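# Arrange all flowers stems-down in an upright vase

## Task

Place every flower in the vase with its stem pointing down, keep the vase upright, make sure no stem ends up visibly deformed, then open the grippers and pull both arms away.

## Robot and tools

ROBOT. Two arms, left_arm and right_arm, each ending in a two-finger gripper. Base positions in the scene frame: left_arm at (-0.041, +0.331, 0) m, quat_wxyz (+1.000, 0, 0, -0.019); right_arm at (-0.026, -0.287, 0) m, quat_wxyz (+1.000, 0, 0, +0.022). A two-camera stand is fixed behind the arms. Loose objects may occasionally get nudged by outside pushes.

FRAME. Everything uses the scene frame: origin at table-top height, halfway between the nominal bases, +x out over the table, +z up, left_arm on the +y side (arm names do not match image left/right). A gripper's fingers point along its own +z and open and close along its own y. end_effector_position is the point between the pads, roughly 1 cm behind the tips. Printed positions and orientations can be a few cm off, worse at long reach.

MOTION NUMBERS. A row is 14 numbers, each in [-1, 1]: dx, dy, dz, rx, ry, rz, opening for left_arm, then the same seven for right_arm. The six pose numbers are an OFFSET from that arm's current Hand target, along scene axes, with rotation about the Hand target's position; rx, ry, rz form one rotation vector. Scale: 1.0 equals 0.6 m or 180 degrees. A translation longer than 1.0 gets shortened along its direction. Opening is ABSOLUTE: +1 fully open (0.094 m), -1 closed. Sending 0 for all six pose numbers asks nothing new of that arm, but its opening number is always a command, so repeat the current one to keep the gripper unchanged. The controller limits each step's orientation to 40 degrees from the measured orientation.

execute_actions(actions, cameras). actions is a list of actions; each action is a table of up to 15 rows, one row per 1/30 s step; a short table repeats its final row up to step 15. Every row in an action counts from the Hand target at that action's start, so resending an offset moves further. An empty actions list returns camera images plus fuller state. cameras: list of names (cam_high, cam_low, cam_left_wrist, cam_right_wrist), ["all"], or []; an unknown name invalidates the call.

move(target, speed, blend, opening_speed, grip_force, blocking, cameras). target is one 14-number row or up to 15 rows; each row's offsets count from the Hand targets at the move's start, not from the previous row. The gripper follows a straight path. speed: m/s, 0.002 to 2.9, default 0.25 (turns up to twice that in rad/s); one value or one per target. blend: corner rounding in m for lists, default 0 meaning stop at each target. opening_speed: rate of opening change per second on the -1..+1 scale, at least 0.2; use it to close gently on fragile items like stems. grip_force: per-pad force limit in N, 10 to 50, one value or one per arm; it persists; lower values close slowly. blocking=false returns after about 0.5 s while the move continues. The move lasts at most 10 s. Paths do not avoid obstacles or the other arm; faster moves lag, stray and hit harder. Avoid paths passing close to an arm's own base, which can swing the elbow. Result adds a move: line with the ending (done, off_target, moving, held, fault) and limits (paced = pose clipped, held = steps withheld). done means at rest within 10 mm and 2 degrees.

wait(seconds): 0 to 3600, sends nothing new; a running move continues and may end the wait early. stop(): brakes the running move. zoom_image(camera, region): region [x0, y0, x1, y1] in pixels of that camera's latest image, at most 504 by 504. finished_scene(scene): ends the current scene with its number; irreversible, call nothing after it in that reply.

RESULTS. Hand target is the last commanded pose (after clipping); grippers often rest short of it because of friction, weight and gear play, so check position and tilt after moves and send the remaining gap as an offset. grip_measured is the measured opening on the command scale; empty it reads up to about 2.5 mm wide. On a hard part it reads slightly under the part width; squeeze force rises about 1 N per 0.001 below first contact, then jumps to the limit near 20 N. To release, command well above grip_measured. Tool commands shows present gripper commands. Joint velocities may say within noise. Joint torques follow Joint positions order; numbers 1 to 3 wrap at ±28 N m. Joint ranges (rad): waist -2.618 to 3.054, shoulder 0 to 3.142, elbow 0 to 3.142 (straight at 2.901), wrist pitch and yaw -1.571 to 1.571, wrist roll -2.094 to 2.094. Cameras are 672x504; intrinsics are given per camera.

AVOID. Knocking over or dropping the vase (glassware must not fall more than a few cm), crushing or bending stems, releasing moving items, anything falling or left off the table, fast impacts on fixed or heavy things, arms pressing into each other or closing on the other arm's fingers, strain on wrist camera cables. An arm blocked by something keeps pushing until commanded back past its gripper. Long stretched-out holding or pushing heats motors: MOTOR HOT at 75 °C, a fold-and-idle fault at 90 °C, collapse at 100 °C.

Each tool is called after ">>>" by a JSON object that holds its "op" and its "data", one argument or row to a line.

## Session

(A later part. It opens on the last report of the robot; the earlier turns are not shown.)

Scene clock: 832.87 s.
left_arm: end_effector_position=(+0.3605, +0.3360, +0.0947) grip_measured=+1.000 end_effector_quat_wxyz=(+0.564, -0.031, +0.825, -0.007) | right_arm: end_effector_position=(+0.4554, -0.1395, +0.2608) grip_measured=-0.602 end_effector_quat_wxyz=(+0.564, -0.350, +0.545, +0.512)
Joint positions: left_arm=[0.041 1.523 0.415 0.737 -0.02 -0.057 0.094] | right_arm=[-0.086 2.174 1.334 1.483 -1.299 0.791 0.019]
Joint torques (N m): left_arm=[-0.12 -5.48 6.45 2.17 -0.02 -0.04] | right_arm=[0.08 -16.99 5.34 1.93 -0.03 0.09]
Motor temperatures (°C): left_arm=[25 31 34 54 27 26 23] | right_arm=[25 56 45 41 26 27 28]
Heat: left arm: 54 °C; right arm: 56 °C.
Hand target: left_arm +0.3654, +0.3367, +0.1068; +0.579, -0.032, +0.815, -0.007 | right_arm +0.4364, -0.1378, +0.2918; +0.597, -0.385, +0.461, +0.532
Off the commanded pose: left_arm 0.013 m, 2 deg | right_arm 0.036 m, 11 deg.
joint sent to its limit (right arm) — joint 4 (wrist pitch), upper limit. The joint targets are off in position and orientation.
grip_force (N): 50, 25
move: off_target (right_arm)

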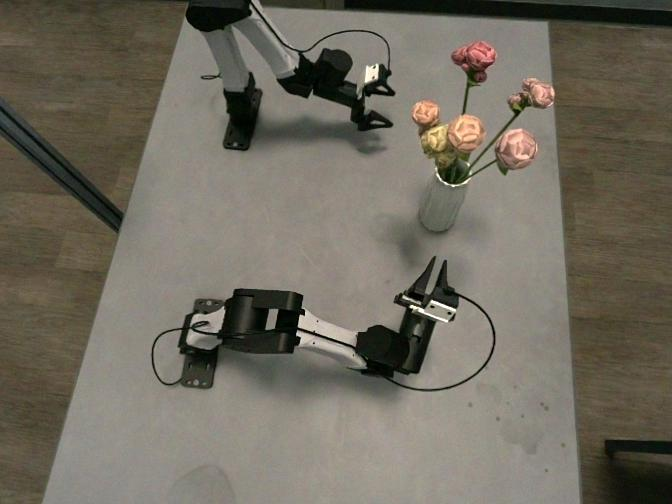

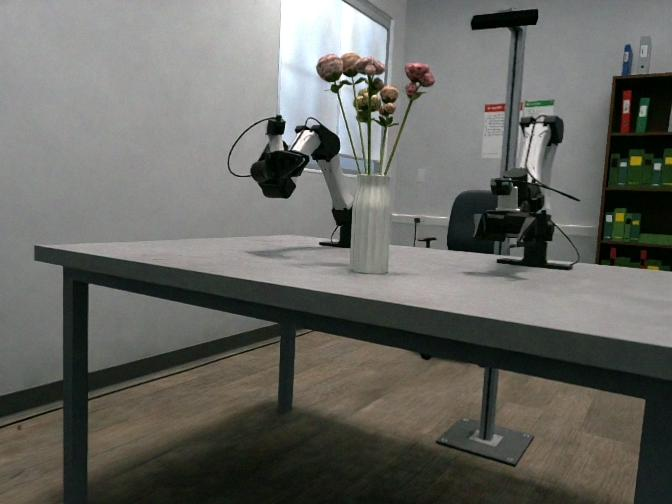

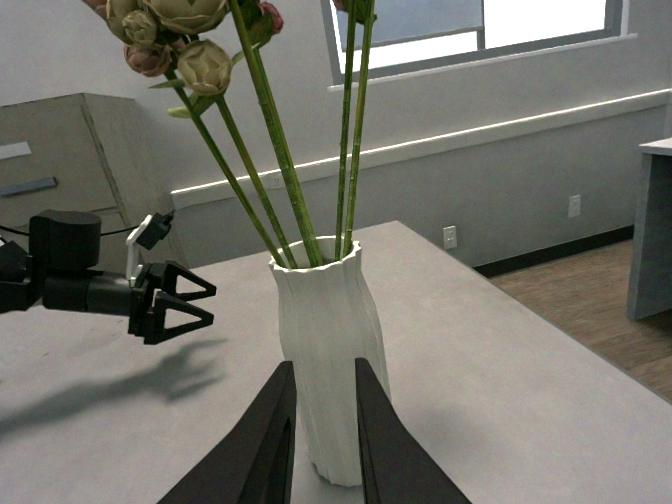

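>>> {"op": "move", "data": {
  "target": [0.091,-0.1445,0.322,-0.0407,-0.1023,-0.2562,-0.6, 0,0,0,0,0,0,-0.6],
  "speed": 0.2,
  "cameras": ["cam_high","cam_left_wrist"]
}}

>>> {"op": "zoom_image", "data": {
  "camera": "cam_high",
  "region": [360, 60, 480, 180]
}}

Scene clock: 879.40 s.
left_arm: end_effector_position=(+0.4161, +0.2472, +0.2944) grip_measured=-0.598 end_effector_quat_wxyz=(+0.651, +0.254, +0.659, -0.279) | right_arm: end_effector_position=(+0.4552, -0.1394, +0.2606) grip_measured=-0.602 end_effector_quat_wxyz=(+0.563, -0.351, +0.545, +0.512)
Joint positions: left_arm=[0.15 1.581 1.002 0.583 0.885 -0.04 0.019] | right_arm=[-0.086 2.174 1.334 1.483 -1.301 0.791 0.019]
Joint torques (N m): left_arm=[0.38 -5.26 10.14 1.52 0.2 -0.17] | right_arm=[0.08 -17.05 5.31 1.93 -0.03 0.09]
Motor temperatures (°C): left_arm=[25 31 35 54 27 26 23] | right_arm=[25 64 43 41 26 27 27]
Heat: left arm: 54 °C; right arm: 64 °C.
Hand target: left_arm +0.4200, +0.2500, +0.3000; +0.646, +0.253, +0.660, -0.288 | right_arm +0.4364, -0.1378, +0.2918; +0.597, -0.385, +0.461, +0.532
Off the commanded pose: left_arm 0.007 m, 1 deg | right_arm 0.036 m, 11 deg.
joint sent to its limit (right arm) — joint 4 (wrist pitch), upper limit. The joint targets are off in position and orientation.
grip_force (N): 50, 25
move: done

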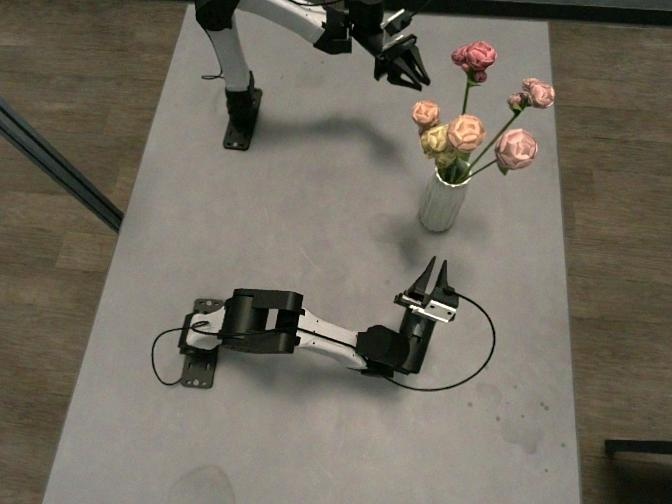

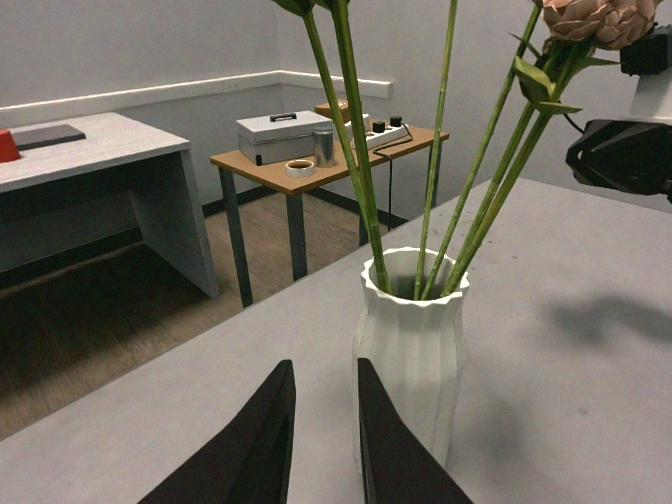

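Scaled by 4.200 from the camera's image (finer frame: 960x720).

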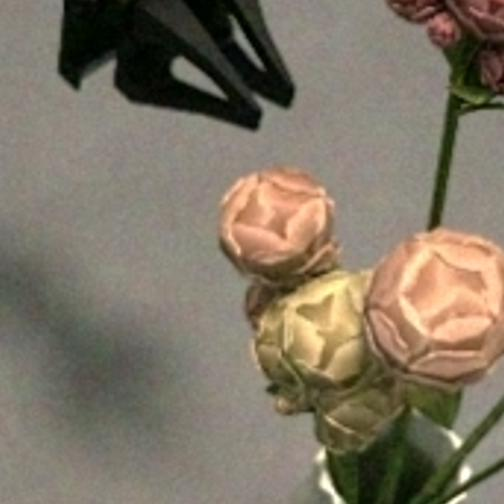

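>>> {"op": "move", "data": {
  "target": [-0.091,0.1445,-0.30,0.0407,0.1023,0.2562,1, -0.127,-0.187,-0.27,-0.1205,0.1569,-0.4556,1],
  "speed": 0.2,
  "grip_force": [25, 25],
  "cameras": []
}}

>>> {"op": "wait", "data": {
  "seconds": 240,
  "cameras": ["cam_high", "cam_low"]
}}

Scene clock: 898.27 s.
left_arm: end_effector_position=(+0.3617, +0.3378, +0.1140) grip_measured=+0.998 end_effector_quat_wxyz=(+0.563, -0.025, +0.826, -0.008) | right_arm: end_effector_position=(+0.3618, -0.2490, +0.1271) grip_measured=+0.998 end_effector_quat_wxyz=(+0.601, +0.028, +0.799, +0.001)
Joint positions: left_arm=[0.053 1.442 0.459 0.608 -0.001 -0.045 0.094] | right_arm=[0.15 1.397 0.379 0.73 0.218 0.101 0.094]
Joint torques (N m): left_arm=[-0.68 -3.22 5.33 2.59 -0.2 -0.17] | right_arm=[0.68 -6.45 6.11 2 0.11 0.11]
Motor temperatures (°C): left_arm=[25 32 37 53 27 26 23] | right_arm=[25 64 43 41 26 27 27]
Heat: left arm: 53 °C; right arm: 64 °C.
Hand target: left_arm +0.3654, +0.3367, +0.1200; +0.579, -0.032, +0.815, -0.007 | right_arm +0.3602, -0.2500, +0.1298; +0.599, +0.040, +0.799, +0.000
Off the commanded pose: left_arm 0.007 m, 2 deg | right_arm 0.003 m, 1 deg.
grip_force (N): 25, 25
move: done

Scene clock: 1138.27 s.
left_arm: end_effector_position=(+0.3617, +0.3378, +0.1140) grip_measured=+0.998 end_effector_quat_wxyz=(+0.563, -0.025, +0.826, -0.008) | right_arm: end_effector_position=(+0.3618, -0.2490, +0.1271) grip_measured=+0.998 end_effector_quat_wxyz=(+0.601, +0.028, +0.799, +0.001)
Joint positions: left_arm=[0.053 1.442 0.459 0.608 -0.001 -0.045 0.094] | right_arm=[0.15 1.397 0.379 0.73 0.218 0.101 0.094]
Joint torques (N m): left_arm=[-0.65 -3.26 5.34 2.6 -0.19 -0.17] | right_arm=[0.66 -6.46 6.11 2 0.11 0.11]
Motor temperatures (°C): left_arm=[25 28 34 70 27 26 23] | right_arm=[25 44 44 43 26 27 27]
Heat: left arm: 70 °C; right arm: 44 °C.
Hand target: left_arm +0.3654, +0.3367, +0.1200; +0.579, -0.032, +0.815, -0.007 | right_arm +0.3602, -0.2500, +0.1298; +0.599, +0.040, +0.799, +0.000
Tool commands: left_gripper/opening=+1.0 right_gripper/opening=+1.0
Off the commanded pose: left_arm 0.007 m, 2 deg | right_arm 0.003 m, 1 deg.
grip_force (N): 25, 25
wait: 240.00 s; at rest by 0.17 s

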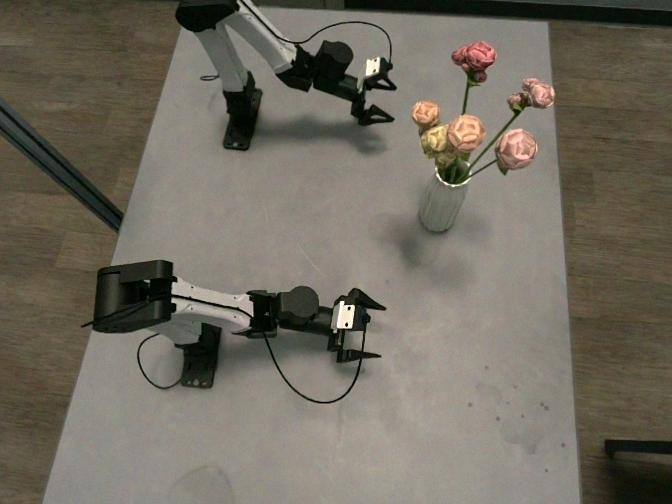

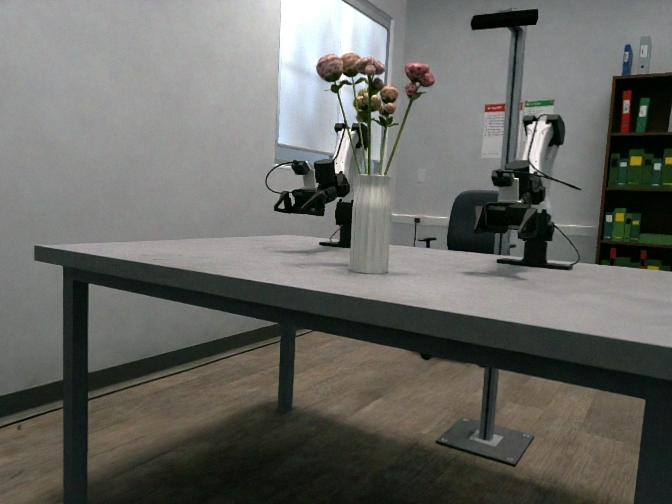

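>>> {"op": "move", "data": {
  "target": [0,0,0.07,-0.009,0.322,0,1, 0,0,0.07,-0.009,0.322,0,1],
  "speed": 0.2,
  "cameras": []
}}

>>> {"op": "wait", "data": {
  "seconds": 200,
  "cameras": []
}}

Scene clock: 1146.57 s.
left_arm: end_effector_position=(+0.3618, +0.3388, +0.1592) grip_measured=+0.998 end_effector_quat_wxyz=(+0.112, -0.034, +0.993, +0.002) | right_arm: end_effector_position=(+0.3577, -0.2483, +0.1693) grip_measured=+0.998 end_effector_quat_wxyz=(+0.142, +0.012, +0.989, -0.037)
Joint positions: left_arm=[0.053 1.87 1.769 -1.245 -0.007 -0.051 0.094] | right_arm=[0.11 1.759 1.655 -1.197 0.12 0.162 0.094]
Joint torques (N m): left_arm=[-0.06 -6.83 9.17 0.52 0 -0.17] | right_arm=[-0.69 -6.94 9.29 0.8 -0.23 0.11]
Motor temperatures (°C): left_arm=[25 29 35 67 27 26 23] | right_arm=[25 44 44 42 26 27 27]
Heat: left arm: 67 °C; right arm: 44 °C.
Hand target: left_arm +0.3654, +0.3367, +0.1620; +0.111, -0.040, +0.993, -0.002 | right_arm +0.3602, -0.2500, +0.1718; +0.138, +0.027, +0.990, -0.030
Off the commanded pose: left_arm 0.005 m, 1 deg | right_arm 0.004 m, 2 deg.
grip_force (N): 25, 25
move: done

Scene clock: 1346.57 s.
left_arm: end_effector_position=(+0.3618, +0.3388, +0.1592) grip_measured=+0.998 end_effector_quat_wxyz=(+0.112, -0.034, +0.993, +0.002) | right_arm: end_effector_position=(+0.3573, -0.2484, +0.1692) grip_measured=+0.998 end_effector_quat_wxyz=(+0.141, +0.012, +0.989, -0.037)
Joint positions: left_arm=[0.053 1.87 1.769 -1.245 -0.007 -0.051 0.094] | right_arm=[0.11 1.759 1.655 -1.199 0.12 0.162 0.094]
Joint torques (N m): left_arm=[-0.03 -6.83 9.14 0.5 0 -0.16] | right_arm=[-0.68 -6.95 9.31 0.8 -0.23 0.11]
Motor temperatures (°C): left_arm=[25 34 42 41 27 26 23] | right_arm=[25 43 50 30 26 27 27]
Heat: left arm: 42 °C; right arm: 50 °C.
Hand target: left_arm +0.3654, +0.3367, +0.1620; +0.111, -0.040, +0.993, -0.002 | right_arm +0.3602, -0.2500, +0.1718; +0.138, +0.027, +0.990, -0.030
Tool commands: left_gripper/opening=+1.0 right_gripper/opening=+1.0
Off the commanded pose: left_arm 0.005 m, 1 deg | right_arm 0.004 m, 2 deg.
grip_force (N): 25, 25
wait: 200.00 s; at rest by 0.17 s

>>> {"op": "finished_scene", "data": {
  "scene": 1
}}

The scene is finished: the task was done.


## Next scene

The same job, from a new start.

>>> {"op": "execute_actions", "data": {
  "actions": []
}}

>>> {"op": "zoom_image", "data": {
  "camera": "cam_high",
  "region": [200, 20, 600, 320]
}}

>>> {"op": "zoom_image", "data": {
  "camera": "cam_low",
  "region": [200, 20, 560, 290]
}}

Scene clock: 0.00 s.
left_arm: end_effector_position=(+0.3535, +0.3436, +0.0932) grip_measured=+1.000 end_effector_quat_wxyz=(+0.576, -0.073, +0.812, +0.068) | right_arm: end_effector_position=(+0.3576, -0.2664, +0.0651) grip_measured=+1.000 end_effector_quat_wxyz=(+0.489, -0.005, +0.868, +0.086)
Joint positions: left_arm=[-0.054 1.547 0.379 0.82 -0.282 -0.073 0.094] | right_arm=[-0.071 1.501 0.435 0.524 -0.178 0.063 0.094]
Joint velocities: within noise
Joint torques (N m): no reading
Motor temperatures (°C): left_arm=[25 24 27 25 27 26 23] | right_arm=[25 27 28 24 26 27 27]
Heat: left arm: 27 °C; right arm: 28 °C.
Hand target: left_arm +0.3584, +0.3434, +0.1057; +0.591, -0.077, +0.800, +0.065 | right_arm +0.3644, -0.2664, +0.0784; +0.507, -0.009, +0.858, +0.086
Tool commands: left_gripper/opening=+1.0 right_gripper/opening=+1.0

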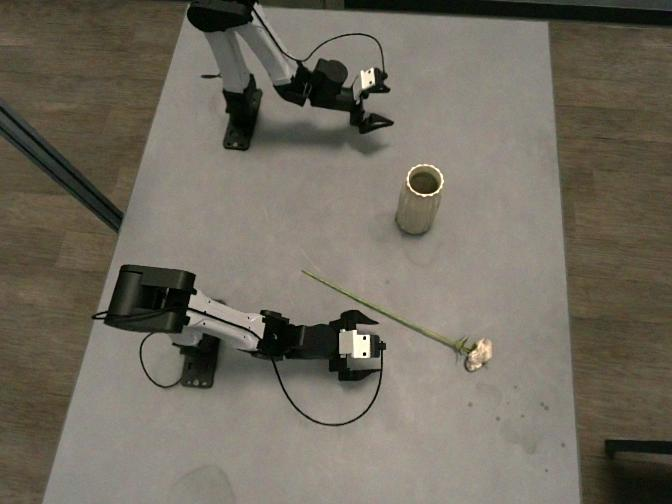

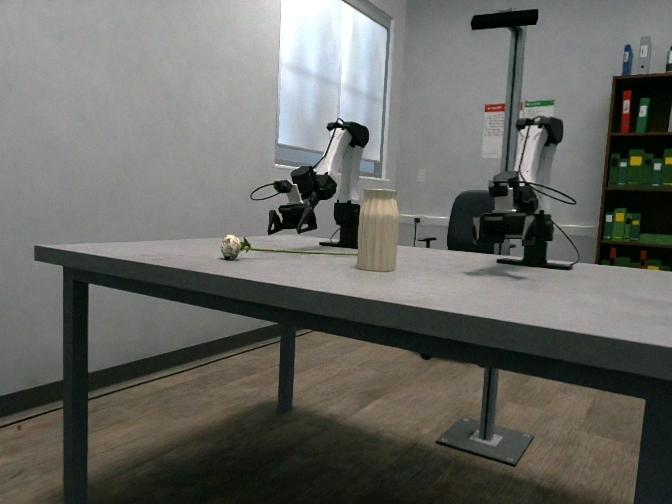

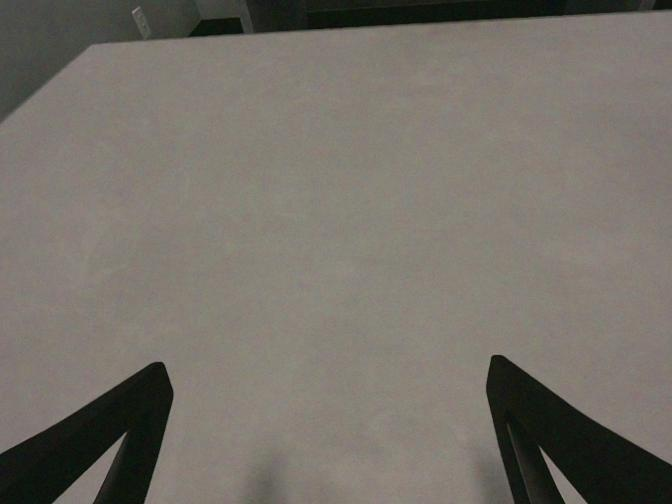

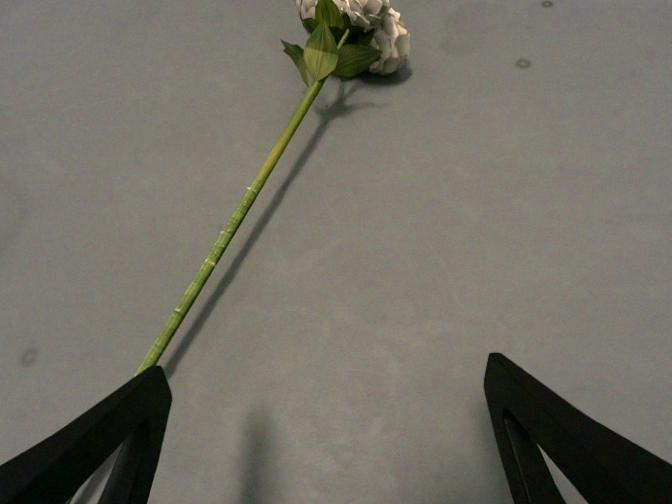

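Scaled by 1.260 from the camera's image (finer frame: 960x720).

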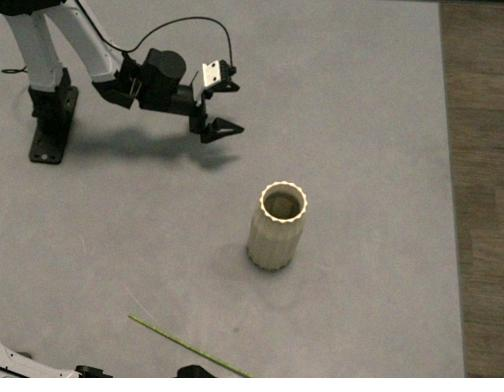

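Scaled by 1.400 from the camera's image (finer frame: 960x720).

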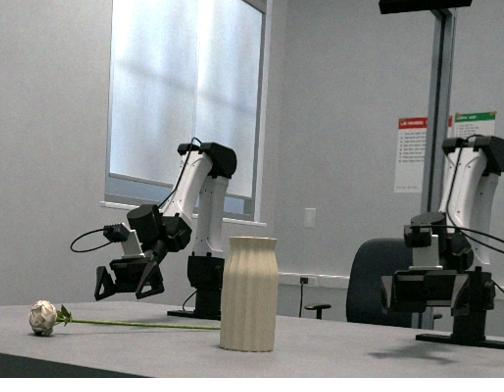

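>>> {"op": "move", "data": {
  "target": [0,0,0,0,0,0,1, 0.0285,0.1507,0.005,0.0021,0.313,-0.1197,-0.2],
  "speed": 0.3,
  "cameras": ["cam_right_wrist"]
}}

Scene clock: 19.10 s.
left_arm: end_effector_position=(+0.3535, +0.3436, +0.0932) grip_measured=+1.000 end_effector_quat_wxyz=(+0.576, -0.073, +0.812, +0.068) | right_arm: end_effector_position=(+0.3797, -0.1799, +0.0813) grip_measured=-0.198 end_effector_quat_wxyz=(+0.059, +0.179, +0.982, -0.016)
Joint positions: left_arm=[-0.054 1.547 0.379 0.82 -0.282 -0.073 0.094] | right_arm=[0.248 2.065 1.753 -1.168 0.083 0.649 0.038]
Joint torques (N m): left_arm=[-0.14 -5.57 6.26 2.16 -0.08 -0.05] | right_arm=[0.5 -9.09 9.03 0.39 -0.23 0.11]
Motor temperatures (°C): left_arm=[25 26 28 29 27 26 23] | right_arm=[25 30 32 30 26 27 27]
Heat: left arm: 29 °C; right arm: 32 °C.
Hand target: left_arm +0.3584, +0.3434, +0.1057; +0.591, -0.077, +0.800, +0.065 | right_arm +0.3815, -0.1760, +0.0814; +0.052, +0.188, +0.981, -0.010
Off the commanded pose: left_arm 0.013 m, 2 deg | right_arm 0.004 m, 2 deg.
move: done

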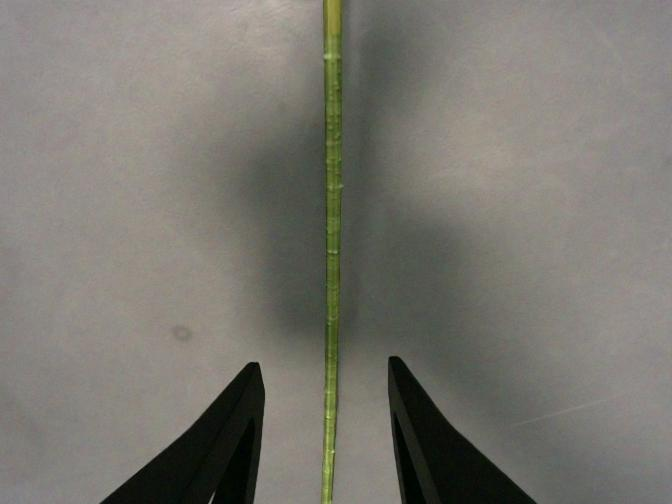

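>>> {"op": "move", "data": {
  "target": [0,0,0,0,0,0,1, 0.002,0.004,-0.079,0,0,0,-0.4],
  "speed": 0.2,
  "cameras": ["cam_right_wrist"]
}}

Scene clock: 28.63 s.
left_arm: end_effector_position=(+0.3535, +0.3436, +0.0932) grip_measured=+1.000 end_effector_quat_wxyz=(+0.576, -0.073, +0.812, +0.068) | right_arm: end_effector_position=(+0.3742, -0.1816, +0.0361) grip_measured=-0.398 end_effector_quat_wxyz=(+0.041, +0.180, +0.983, -0.026)
Joint positions: left_arm=[-0.054 1.547 0.379 0.82 -0.282 -0.073 0.094] | right_arm=[0.248 2.11 1.643 -1.054 0.083 0.652 0.028]
Joint torques (N m): left_arm=[-0.12 -5.59 6.26 2.15 -0.09 -0.04] | right_arm=[0.65 -9.98 6.53 0.88 -0.22 0.11]
Heat: left arm: 31 °C; right arm: 34 °C.
Hand target: left_arm +0.3584, +0.3434, +0.1057; +0.591, -0.077, +0.800, +0.065 | right_arm +0.3827, -0.1736, +0.0340; +0.052, +0.188, +0.981, -0.010
Off the commanded pose: left_arm 0.013 m, 2 deg | right_arm 0.012 m, 2 deg.
move: off_target (right_arm)

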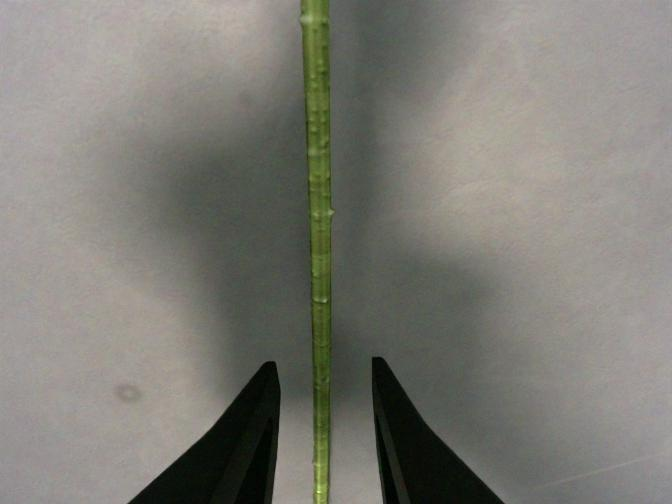

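>>> {"op": "move", "data": {
  "target": [
    [0,0,0,0,0,0,1, 0,0.002,-0.0355,0,0,0,-0.4],
    [0,0,0,0,0,0,1, 0,0.002,-0.0355,0,0,0,-1]
  ],
  "speed": 0.12,
  "grip_force": [25, 25],
  "cameras": ["cam_right_wrist"]
}}

Scene clock: 36.80 s.
left_arm: end_effector_position=(+0.3535, +0.3436, +0.0932) grip_measured=+1.000 end_effector_quat_wxyz=(+0.576, -0.073, +0.812, +0.068) | right_arm: end_effector_position=(+0.3762, -0.1810, +0.0174) grip_measured=-0.880 end_effector_quat_wxyz=(+0.044, +0.182, +0.982, -0.024)
Joint positions: left_arm=[-0.054 1.547 0.379 0.82 -0.282 -0.073 0.094] | right_arm=[0.248 2.13 1.597 -0.981 0.083 0.656 0.006]
Joint torques (N m): left_arm=[-0.1 -5.59 6.28 2.16 -0.09 -0.04] | right_arm=[0.65 -9.66 6.05 0.89 -0.22 0.11]
Heat: left arm: 32 °C; right arm: 34 °C.
Hand target: left_arm +0.3584, +0.3434, +0.1057; +0.591, -0.077, +0.800, +0.065 | right_arm +0.3827, -0.1724, +0.0127; +0.052, +0.188, +0.981, -0.010
Off the commanded pose: left_arm 0.013 m, 2 deg | right_arm 0.012 m, 2 deg.
grip_force (N): 25, 25
move: off_target (right_arm); target 2's new opening was sent with right_arm's hand 0.012 m and 2 deg from that target

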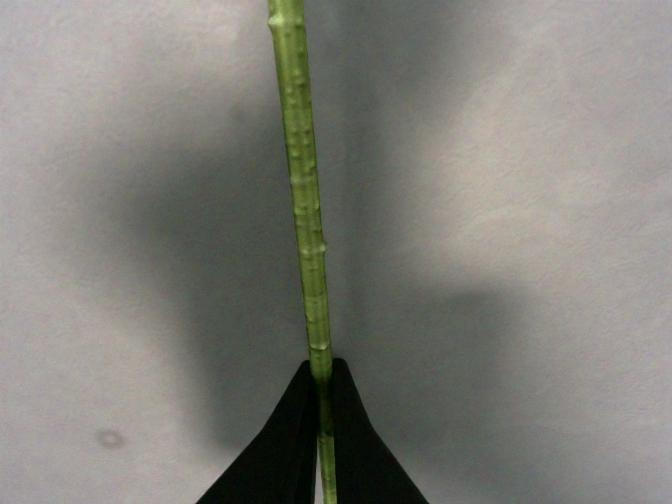

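>>> {"op": "move", "data": {
  "target": [
    [0,0,0,0,0,0,1, 0,0,0.158,0,0,0,-1],
    [0,0,0,0,0,0,1, -0.016,0.054,0.4205,0.0454,-0.2818,0.125,-1],
    [0,0,0,0,0,0,1, -0.0628,0.254,0.737,0.0908,-0.5636,0.25,-1],
    [0,0,0,0,0,0,1, 0.0038,0.3523,0.729,0.0908,-0.5636,0.25,-1]
  ],
  "speed": 0.35,
  "blend": [0.05,0.05,0.03,0],
  "cameras": ["cam_high","cam_low"]
}}

>>> {"op": "zoom_image", "data": {
  "camera": "cam_high",
  "region": [370, 120, 490, 240]
}}

>>> {"op": "zoom_image", "data": {
  "camera": "cam_low",
  "region": [300, 90, 450, 240]
}}

Scene clock: 52.83 s.
left_arm: end_effector_position=(+0.3535, +0.3436, +0.0932) grip_measured=+1.000 end_effector_quat_wxyz=(+0.576, -0.073, +0.812, +0.068) | right_arm: end_effector_position=(+0.3832, +0.0416, +0.4228) grip_measured=-0.880 end_effector_quat_wxyz=(+0.716, -0.215, +0.606, +0.274)
Joint positions: left_arm=[-0.054 1.547 0.379 0.82 -0.282 -0.073 0.094] | right_arm=[0.618 1.602 1.371 0.406 -0.045 0.032 0.006]
Joint torques (N m): left_arm=[-0.12 -5.56 6.24 2.16 -0.09 -0.04] | right_arm=[0.08 -6.78 10.69 2.79 -0.08 -0.29]
Heat: left arm: 33 °C; right arm: 35 °C.
Hand target: left_arm +0.3584, +0.3434, +0.1057; +0.591, -0.077, +0.800, +0.065 | right_arm +0.3850, +0.0390, +0.4501; +0.745, -0.208, +0.572, +0.271
Off the commanded pose: left_arm 0.013 m, 2 deg | right_arm 0.028 m, 5 deg.
grip_force (N): 25, 25
move: off_target (right_arm); blend cut to 0.0473 m at target 1

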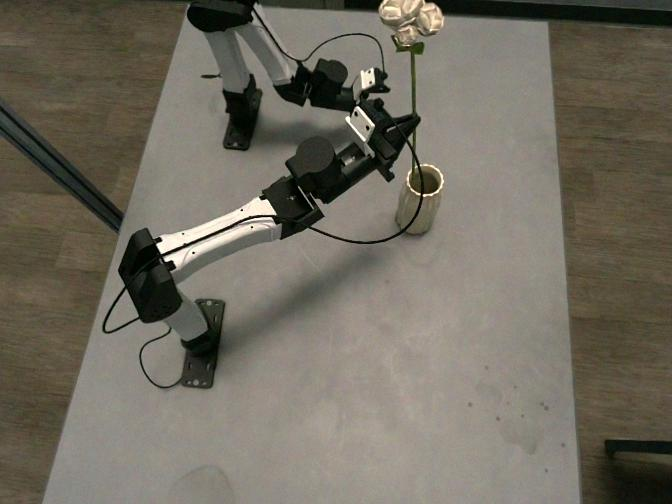

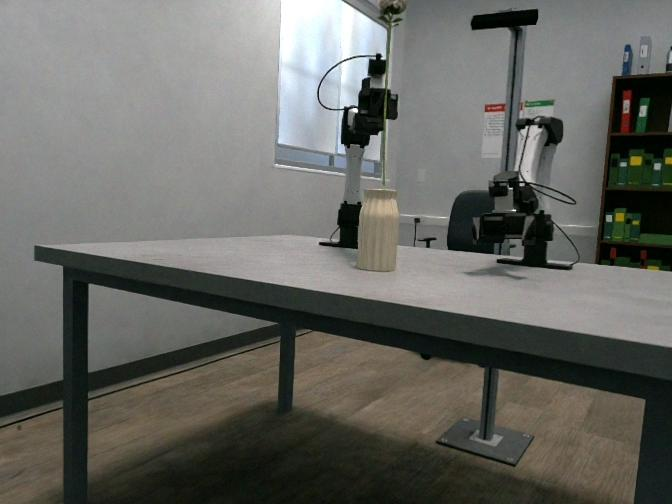

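Scaled by 4.200 from the camera's image (finer frame: 960x720).

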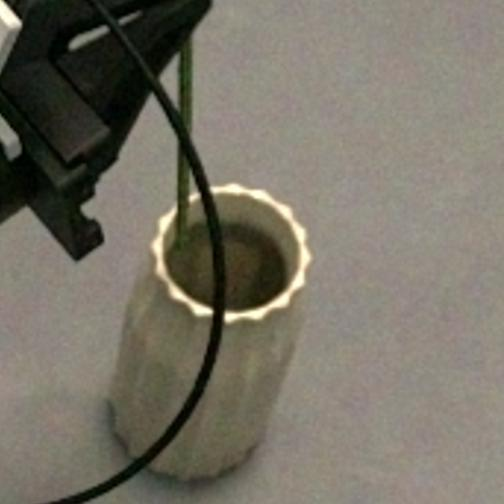

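Scaled by 3.360 from the camera's image (finer frame: 960x720).

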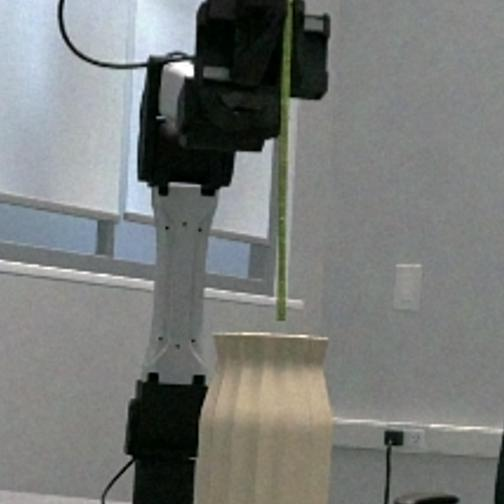

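>>> {"op": "move", "data": {
  "target": [
    [0,0,0,0,0,0,1, 0.04,0.005,0.005,0,0,0,-1],
    [0,0,0,0,0,0,1, 0.045,0.01,-0.14,0,0,0,-1]
  ],
  "speed": 0.15,
  "blend": [0.01,0],
  "cameras": ["cam_high","cam_low"]
}}

>>> {"op": "zoom_image", "data": {
  "camera": "cam_high",
  "region": [370, 120, 490, 240]
}}

>>> {"op": "zoom_image", "data": {
  "camera": "cam_low",
  "region": [300, 90, 450, 240]
}}

Scene clock: 65.30 s.
left_arm: end_effector_position=(+0.3535, +0.3436, +0.0932) grip_measured=+1.000 end_effector_quat_wxyz=(+0.576, -0.073, +0.812, +0.068) | right_arm: end_effector_position=(+0.4146, +0.0411, +0.3534) grip_measured=-0.880 end_effector_quat_wxyz=(+0.728, -0.202, +0.600, +0.264)
Joint positions: left_arm=[-0.054 1.547 0.379 0.82 -0.282 -0.073 0.094] | right_arm=[0.581 1.737 1.218 0.719 -0.048 0.032 0.006]
Joint torques (N m): left_arm=[-0.1 -5.56 6.24 2.15 -0.1 -0.04] | right_arm=[-0.12 -7.56 7.8 2.82 -0.32 -0.21]
Motor temperatures (°C): left_arm=[25 28 30 34 27 26 23] | right_arm=[25 34 38 34 26 27 27]
Heat: left arm: 34 °C; right arm: 38 °C.
Hand target: left_arm +0.3584, +0.3434, +0.1057; +0.591, -0.077, +0.800, +0.065 | right_arm +0.4120, +0.0450, +0.3661; +0.745, -0.208, +0.572, +0.271
Off the commanded pose: left_arm 0.013 m, 2 deg | right_arm 0.014 m, 4 deg.
grip_force (N): 25, 25
move: off_target (right_arm)

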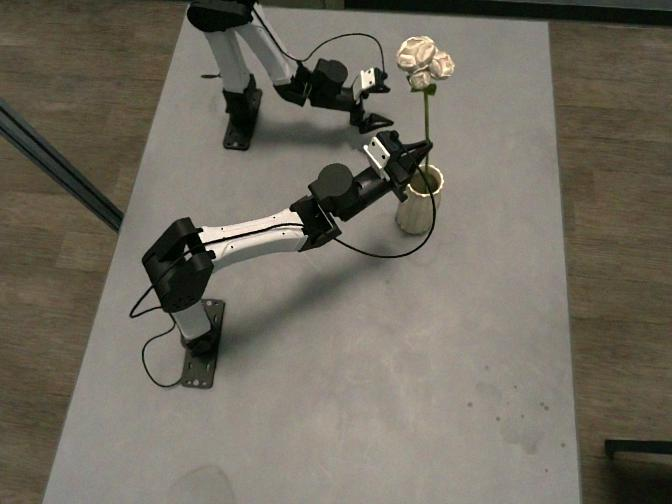

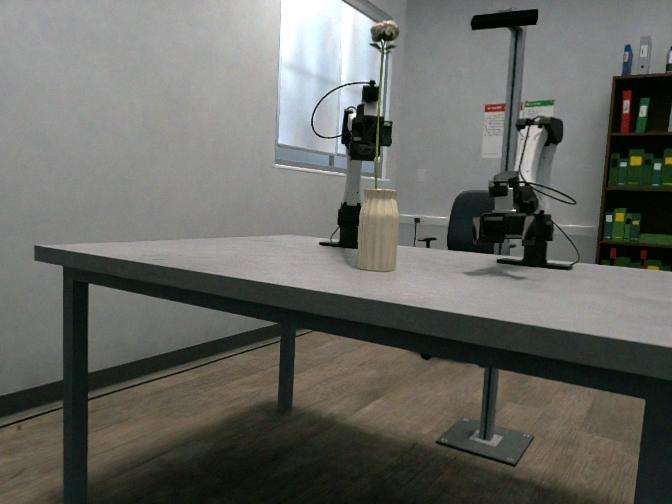

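Scaled by 4.200 from the camera's image (finer frame: 960x720).

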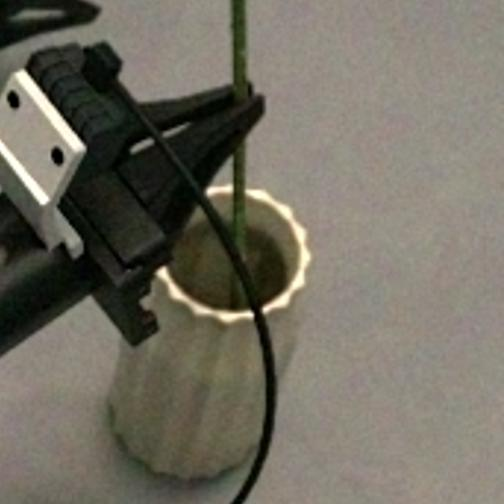

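Scaled by 3.360 from the camera's image (finer frame: 960x720).

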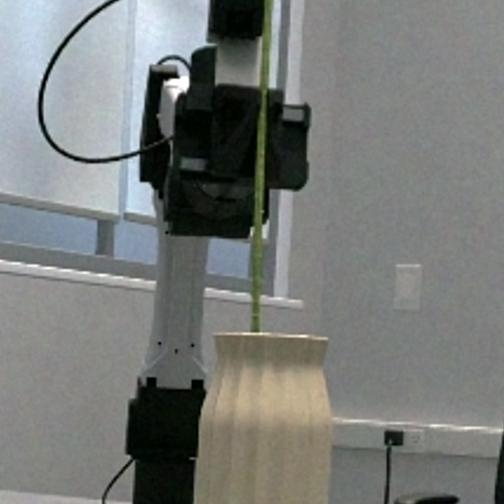

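>>> {"op": "move", "data": {
  "target": [0,0,0,0,0,0,1, -0.0133,0.005,-0.175,0,0,0,-1],
  "speed": 0.13,
  "cameras": ["cam_low","cam_right_wrist"]
}}

>>> {"op": "zoom_image", "data": {
  "camera": "cam_low",
  "region": [300, 20, 450, 240]
}}

Scene clock: 72.70 s.
left_arm: end_effector_position=(+0.3535, +0.3436, +0.0932) grip_measured=+1.000 end_effector_quat_wxyz=(+0.576, -0.073, +0.812, +0.068) | right_arm: end_effector_position=(+0.4078, +0.0434, +0.2498) grip_measured=-0.880 end_effector_quat_wxyz=(+0.727, -0.205, +0.598, +0.268)
Joint positions: left_arm=[-0.054 1.547 0.379 0.82 -0.282 -0.073 0.094] | right_arm=[0.592 1.914 0.977 1.138 -0.048 0.032 0.006]
Joint torques (N m): left_arm=[-0.12 -5.55 6.27 2.15 -0.09 -0.04] | right_arm=[0.66 -7.88 6.72 2.83 -0.15 -0.26]
Heat: left arm: 34 °C; right arm: 37 °C.
Hand target: left_arm +0.3584, +0.3434, +0.1057; +0.591, -0.077, +0.800, +0.065 | right_arm +0.4040, +0.0480, +0.2611; +0.745, -0.208, +0.572, +0.271
Off the commanded pose: left_arm 0.013 m, 2 deg | right_arm 0.013 m, 4 deg.
grip_force (N): 25, 25
move: off_target (right_arm)

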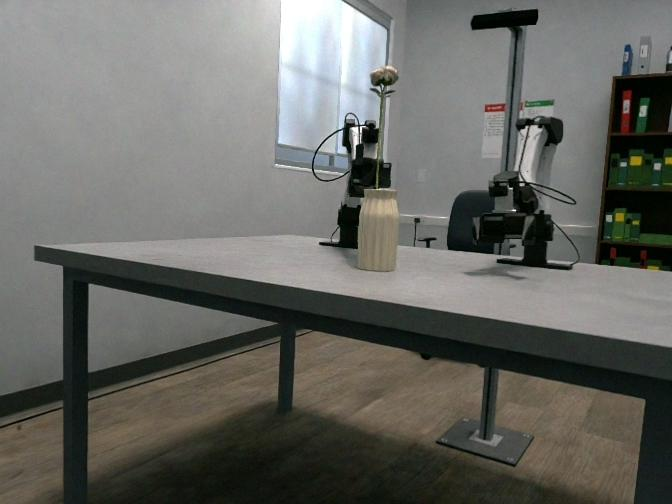

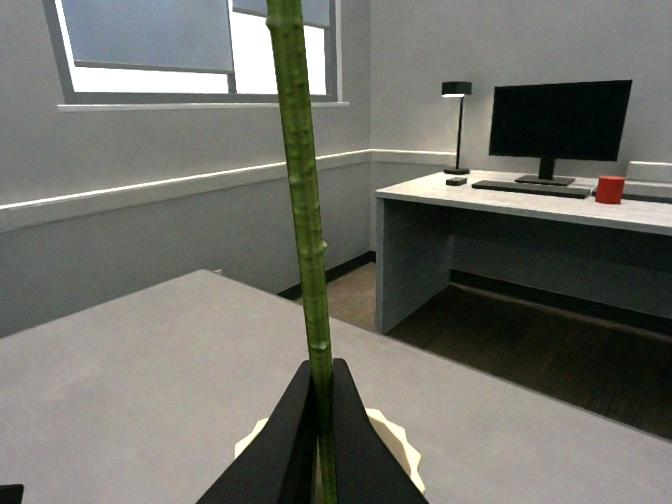

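Scaled by 2.291 from the camera's image (finer frame: 960x720).

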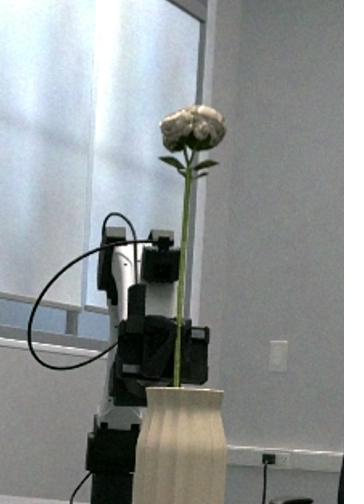

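>>> {"op": "move", "data": {
  "target": [
    [0,0,0,0,0,0,1, 0.002,0.0,-0.02,0,0,0,-1],
    [0,0,0,0,0,0,1, 0.002,0.0,-0.02,0,0,0,-0.55],
    [0,0,0,0,0,0,1, -0.125,-0.107,-0.02,0,0,0,-0.55],
    [0,0,0,0,0,0,1, -0.2,-0.25,0.0,0,0,0,-0.5]
  ],
  "speed": [0.08, 0.1, 0.15, 0.25],
  "blend": [0, 0, 0.02, 0],
  "opening_speed": 0.8,
  "cameras": ["cam_high","cam_low","cam_right_wrist"]
}}

>>> {"op": "zoom_image", "data": {
  "camera": "cam_low",
  "region": [300, 20, 450, 290]
}}

Scene clock: 86.40 s.
left_arm: end_effector_position=(+0.3535, +0.3436, +0.0932) grip_measured=+1.000 end_effector_quat_wxyz=(+0.576, -0.073, +0.812, +0.068) | right_arm: end_effector_position=(+0.2864, -0.1012, +0.2586) grip_measured=-0.502 end_effector_quat_wxyz=(+0.750, -0.208, +0.571, +0.262)
Joint positions: left_arm=[-0.054 1.547 0.379 0.82 -0.282 -0.073 0.094] | right_arm=[0.366 1.28 0.282 1.273 -0.265 0.061 0.023]
Joint torques (N m): left_arm=[-0.1 -5.6 6.26 2.16 -0.09 -0.04] | right_arm=[-0.58 -5.74 5.71 1.73 -0.3 0.09]
Heat: left arm: 35 °C; right arm: 36 °C.
Hand target: left_arm +0.3584, +0.3434, +0.1057; +0.591, -0.077, +0.800, +0.065 | right_arm +0.2840, -0.1020, +0.2611; +0.745, -0.208, +0.572, +0.271
Off the commanded pose: left_arm 0.013 m, 2 deg | right_arm 0.004 m, 1 deg.
grip_force (N): 25, 25
move: done; target 2's new opening was sent with right_arm's hand 0.011 m and 3 deg from that target

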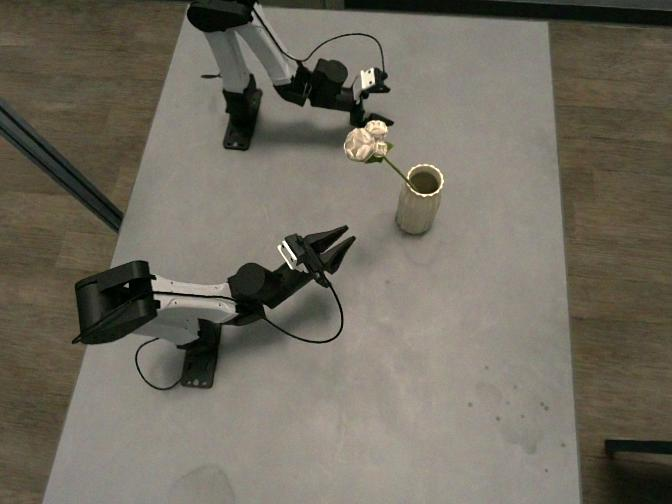

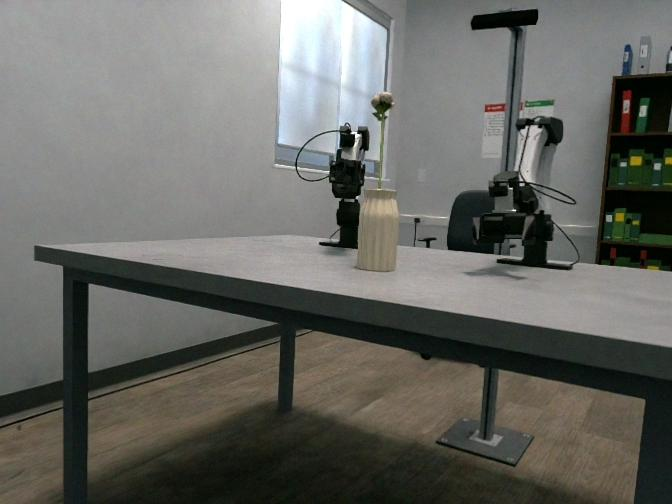

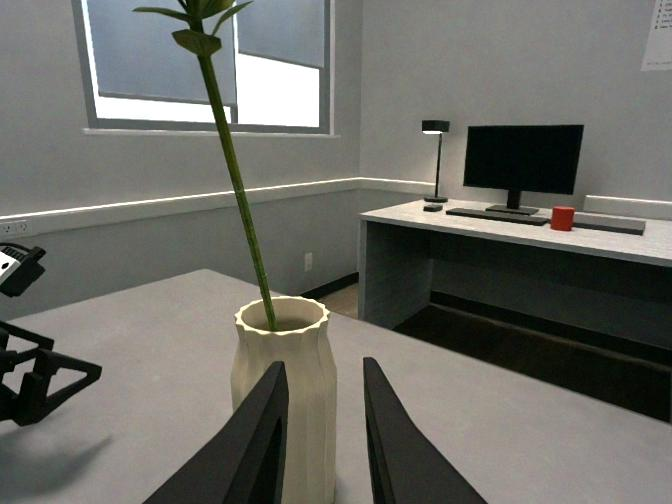

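Scaled by 1.867 from the camera's image (finer frame: 960x720).

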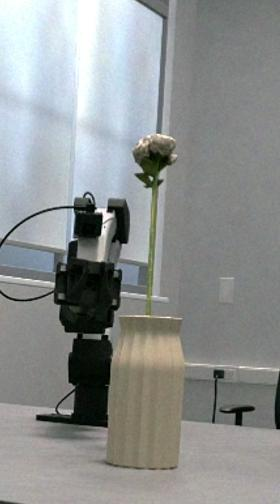

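>>> {"op": "finished_scene", "data": {
  "scene": 2
}}

The scene is finished: the task was done.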